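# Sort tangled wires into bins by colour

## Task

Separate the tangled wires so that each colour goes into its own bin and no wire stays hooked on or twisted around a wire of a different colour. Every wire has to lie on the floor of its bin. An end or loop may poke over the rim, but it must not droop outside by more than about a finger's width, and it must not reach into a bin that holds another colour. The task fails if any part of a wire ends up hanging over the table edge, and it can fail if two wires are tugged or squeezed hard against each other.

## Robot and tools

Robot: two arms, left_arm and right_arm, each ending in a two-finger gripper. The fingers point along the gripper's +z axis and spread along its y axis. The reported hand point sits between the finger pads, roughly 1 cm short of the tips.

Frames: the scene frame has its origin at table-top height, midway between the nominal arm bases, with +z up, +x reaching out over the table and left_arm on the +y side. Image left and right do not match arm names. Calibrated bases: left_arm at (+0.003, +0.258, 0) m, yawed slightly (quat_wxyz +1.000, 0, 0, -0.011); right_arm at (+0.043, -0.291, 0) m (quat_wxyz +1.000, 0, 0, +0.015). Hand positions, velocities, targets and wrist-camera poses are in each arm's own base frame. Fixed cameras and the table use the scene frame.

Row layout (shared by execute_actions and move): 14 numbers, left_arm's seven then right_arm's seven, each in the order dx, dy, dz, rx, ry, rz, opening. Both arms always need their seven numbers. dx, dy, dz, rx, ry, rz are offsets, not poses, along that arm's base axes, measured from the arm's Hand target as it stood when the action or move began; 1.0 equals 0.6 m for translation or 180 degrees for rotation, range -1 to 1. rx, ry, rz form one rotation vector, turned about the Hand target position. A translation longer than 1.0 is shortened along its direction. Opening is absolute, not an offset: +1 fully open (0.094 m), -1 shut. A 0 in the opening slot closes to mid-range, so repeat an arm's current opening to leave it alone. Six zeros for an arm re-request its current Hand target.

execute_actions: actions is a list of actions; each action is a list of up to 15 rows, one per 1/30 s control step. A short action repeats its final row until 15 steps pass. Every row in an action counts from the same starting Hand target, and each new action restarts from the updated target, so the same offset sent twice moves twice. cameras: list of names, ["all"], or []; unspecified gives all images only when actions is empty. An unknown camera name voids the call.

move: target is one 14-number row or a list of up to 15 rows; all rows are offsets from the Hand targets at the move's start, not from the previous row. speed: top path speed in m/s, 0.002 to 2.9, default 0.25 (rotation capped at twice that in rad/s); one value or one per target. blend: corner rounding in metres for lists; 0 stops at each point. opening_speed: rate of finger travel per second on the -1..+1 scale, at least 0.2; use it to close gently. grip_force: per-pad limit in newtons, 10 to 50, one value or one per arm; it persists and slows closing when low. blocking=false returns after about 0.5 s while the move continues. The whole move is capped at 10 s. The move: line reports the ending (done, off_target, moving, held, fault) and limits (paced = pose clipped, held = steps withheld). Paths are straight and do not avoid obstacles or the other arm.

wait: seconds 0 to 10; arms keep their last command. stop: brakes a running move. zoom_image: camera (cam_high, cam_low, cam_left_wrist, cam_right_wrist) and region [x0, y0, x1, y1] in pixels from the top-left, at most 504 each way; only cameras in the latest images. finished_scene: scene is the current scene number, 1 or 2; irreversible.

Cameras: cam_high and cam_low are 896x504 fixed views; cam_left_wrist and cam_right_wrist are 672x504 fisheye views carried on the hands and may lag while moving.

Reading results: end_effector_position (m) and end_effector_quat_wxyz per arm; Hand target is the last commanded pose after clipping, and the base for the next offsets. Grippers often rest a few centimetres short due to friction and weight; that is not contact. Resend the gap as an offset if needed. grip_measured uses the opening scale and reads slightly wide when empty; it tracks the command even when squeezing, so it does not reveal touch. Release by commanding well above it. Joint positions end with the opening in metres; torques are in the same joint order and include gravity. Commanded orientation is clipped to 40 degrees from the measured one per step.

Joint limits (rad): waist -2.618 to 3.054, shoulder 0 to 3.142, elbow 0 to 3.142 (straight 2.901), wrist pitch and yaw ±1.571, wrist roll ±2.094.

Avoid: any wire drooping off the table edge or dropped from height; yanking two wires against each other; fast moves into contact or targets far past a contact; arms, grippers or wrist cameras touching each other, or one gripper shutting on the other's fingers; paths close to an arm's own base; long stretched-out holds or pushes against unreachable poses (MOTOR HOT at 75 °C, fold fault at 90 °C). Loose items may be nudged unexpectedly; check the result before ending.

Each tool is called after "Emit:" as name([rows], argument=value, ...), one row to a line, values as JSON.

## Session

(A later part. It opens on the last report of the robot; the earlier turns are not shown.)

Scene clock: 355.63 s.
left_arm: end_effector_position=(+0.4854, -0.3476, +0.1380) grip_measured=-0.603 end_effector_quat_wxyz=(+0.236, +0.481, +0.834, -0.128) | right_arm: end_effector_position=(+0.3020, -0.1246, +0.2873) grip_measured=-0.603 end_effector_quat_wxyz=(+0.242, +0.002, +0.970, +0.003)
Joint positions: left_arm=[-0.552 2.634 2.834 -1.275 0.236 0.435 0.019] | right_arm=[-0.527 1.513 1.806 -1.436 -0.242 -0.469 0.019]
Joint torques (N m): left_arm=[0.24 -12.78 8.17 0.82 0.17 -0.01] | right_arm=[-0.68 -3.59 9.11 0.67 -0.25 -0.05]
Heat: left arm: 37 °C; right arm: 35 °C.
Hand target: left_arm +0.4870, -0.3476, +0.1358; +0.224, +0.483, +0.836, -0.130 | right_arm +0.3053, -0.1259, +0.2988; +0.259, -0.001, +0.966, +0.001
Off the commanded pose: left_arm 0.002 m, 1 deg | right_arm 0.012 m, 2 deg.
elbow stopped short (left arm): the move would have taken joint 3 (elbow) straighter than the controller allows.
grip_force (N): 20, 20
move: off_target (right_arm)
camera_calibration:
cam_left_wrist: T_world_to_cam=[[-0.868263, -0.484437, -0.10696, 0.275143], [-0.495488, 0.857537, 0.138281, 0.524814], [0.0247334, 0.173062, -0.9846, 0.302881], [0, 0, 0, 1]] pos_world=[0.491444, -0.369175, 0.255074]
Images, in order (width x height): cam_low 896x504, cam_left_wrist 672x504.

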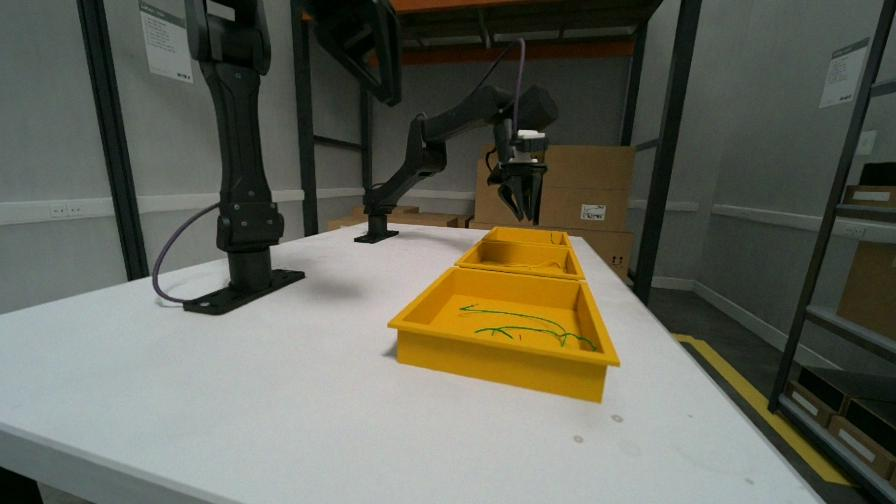

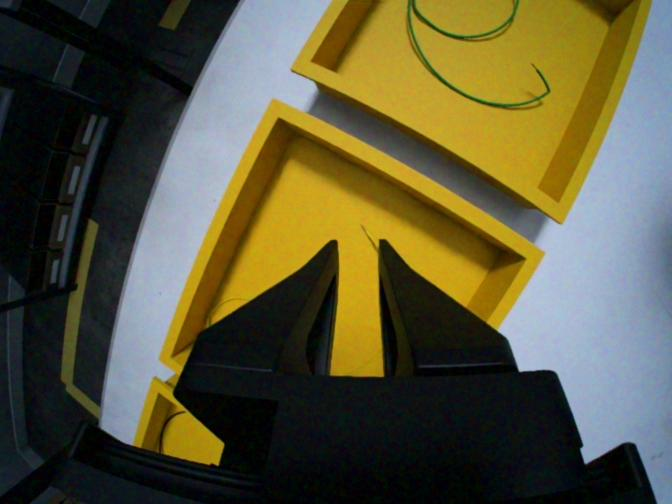

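Both wires are released. Raising the arm and checking all three bins.

Emit:
move([
  [0,0.02,0.2,0,0,0,-0.6,0,0,0,0,0,0,-0.6],
  [-0.3,0.3,0.3,0,0,0,-0.6,0,0,0,0,0,0,-0.6],
], speed=0.15, blend=[0.03,0], cameras=["all"])

Emit:
zoom_image(camera="cam_high", region=[420, 80, 660, 400])

Emit:
zoom_image(camera="cam_low", region=[380, 200, 630, 410])

Scene clock: 358.90 s.
left_arm: end_effector_position=(+0.3153, -0.1685, +0.3123) grip_measured=-0.603 end_effector_quat_wxyz=(+0.224, +0.480, +0.839, -0.122) | right_arm: end_effector_position=(+0.3020, -0.1246, +0.2873) grip_measured=-0.603 end_effector_quat_wxyz=(+0.242, +0.002, +0.970, +0.003)
Joint positions: left_arm=[-0.336 1.707 2.121 -1.57 0.317 0.636 0.019] | right_arm=[-0.527 1.513 1.806 -1.436 -0.242 -0.469 0.019]
Joint torques (N m): left_arm=[0.28 -8.28 3.77 0.71 0.35 0.07] | right_arm=[-0.65 -3.6 9.11 0.67 -0.25 -0.05]
Heat: left arm: 38 °C; right arm: 35 °C.
Hand target: left_arm +0.3069, -0.1676, +0.3160; +0.225, +0.483, +0.836, -0.130 | right_arm +0.3053, -0.1259, +0.2988; +0.259, -0.001, +0.966, +0.001
Off the commanded pose: left_arm 0.009 m, 1 deg | right_arm 0.012 m, 2 deg.
elbow stopped short (left arm): the move would have taken joint 3 (elbow) straighter than the controller allows.
grip_force (N): 20, 20
move: off_target (right_arm)
camera_calibration:
cam_left_wrist: T_world_to_cam=[[-0.866518, -0.488436, -0.102837, 0.230476], [-0.499106, 0.850437, 0.166284, 0.253993], [0.00623743, 0.195415, -0.980701, 0.4561], [0, 0, 0, 1]] pos_world=[0.323636, -0.192561, 0.428764]
cam_right_wrist: T_world_to_cam=[[-0.0508348, -0.99448, -0.091786, -0.074418], [-0.978593, 0.0312479, 0.203421, 0.247531], [-0.19943, 0.100162, -0.97478, 0.474702], [0, 0, 0, 1]] pos_world=[0.333119, -0.129289, 0.405546]

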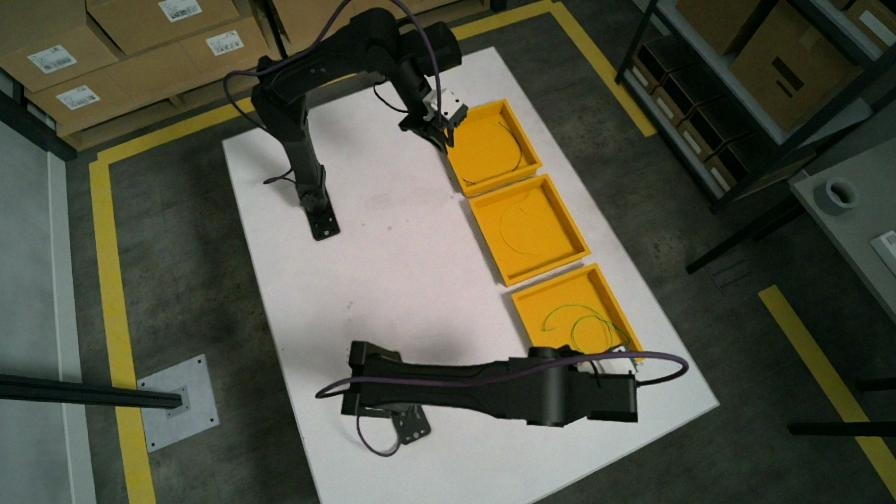

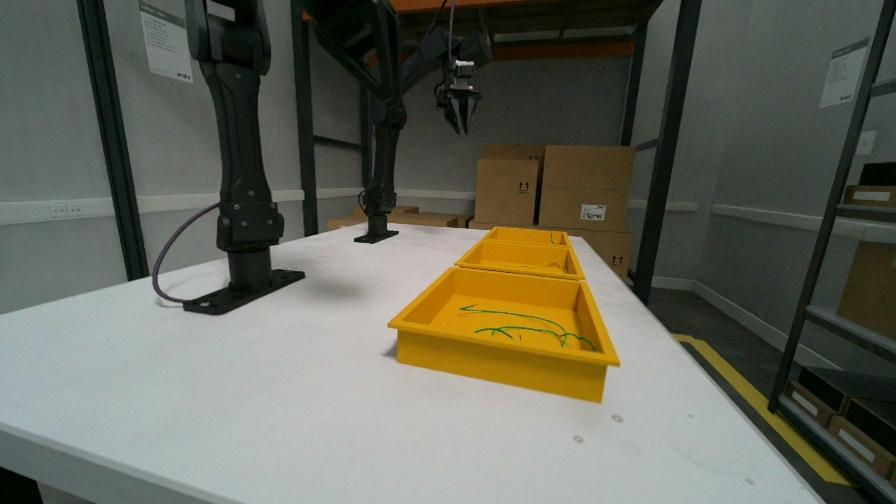

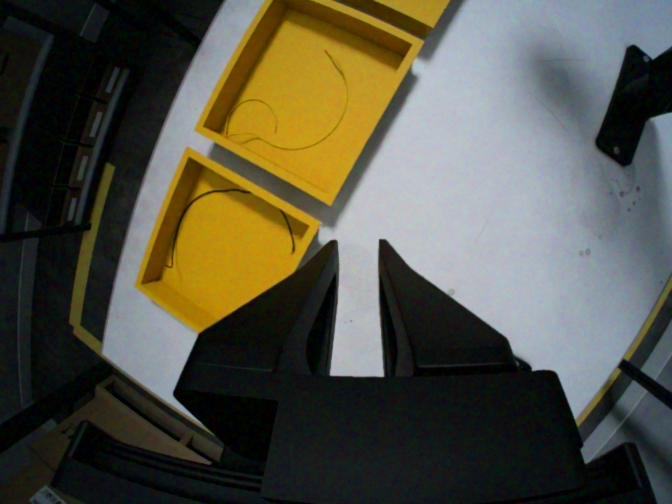

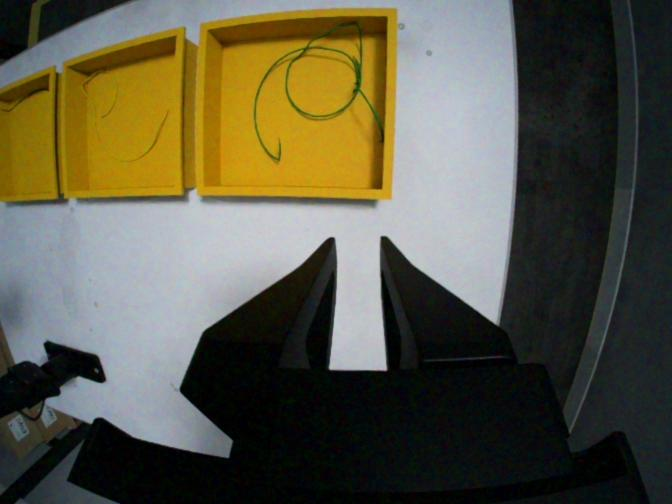

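Scaled by 1.575.

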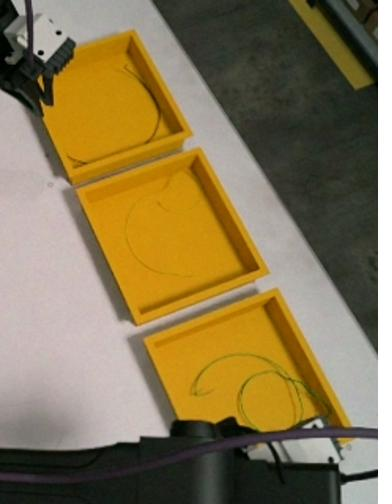

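Scaled by 2.016.

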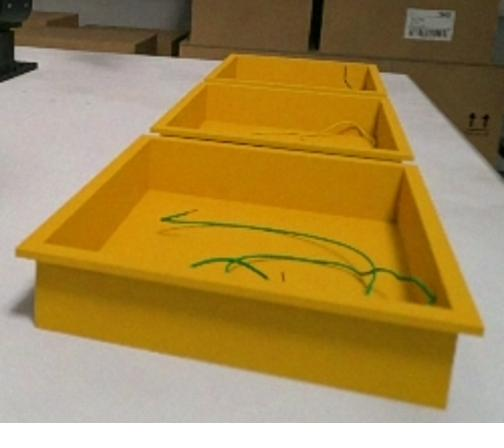

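Emit:
finished_scene(scene=2)

The scene is finished: the task was done.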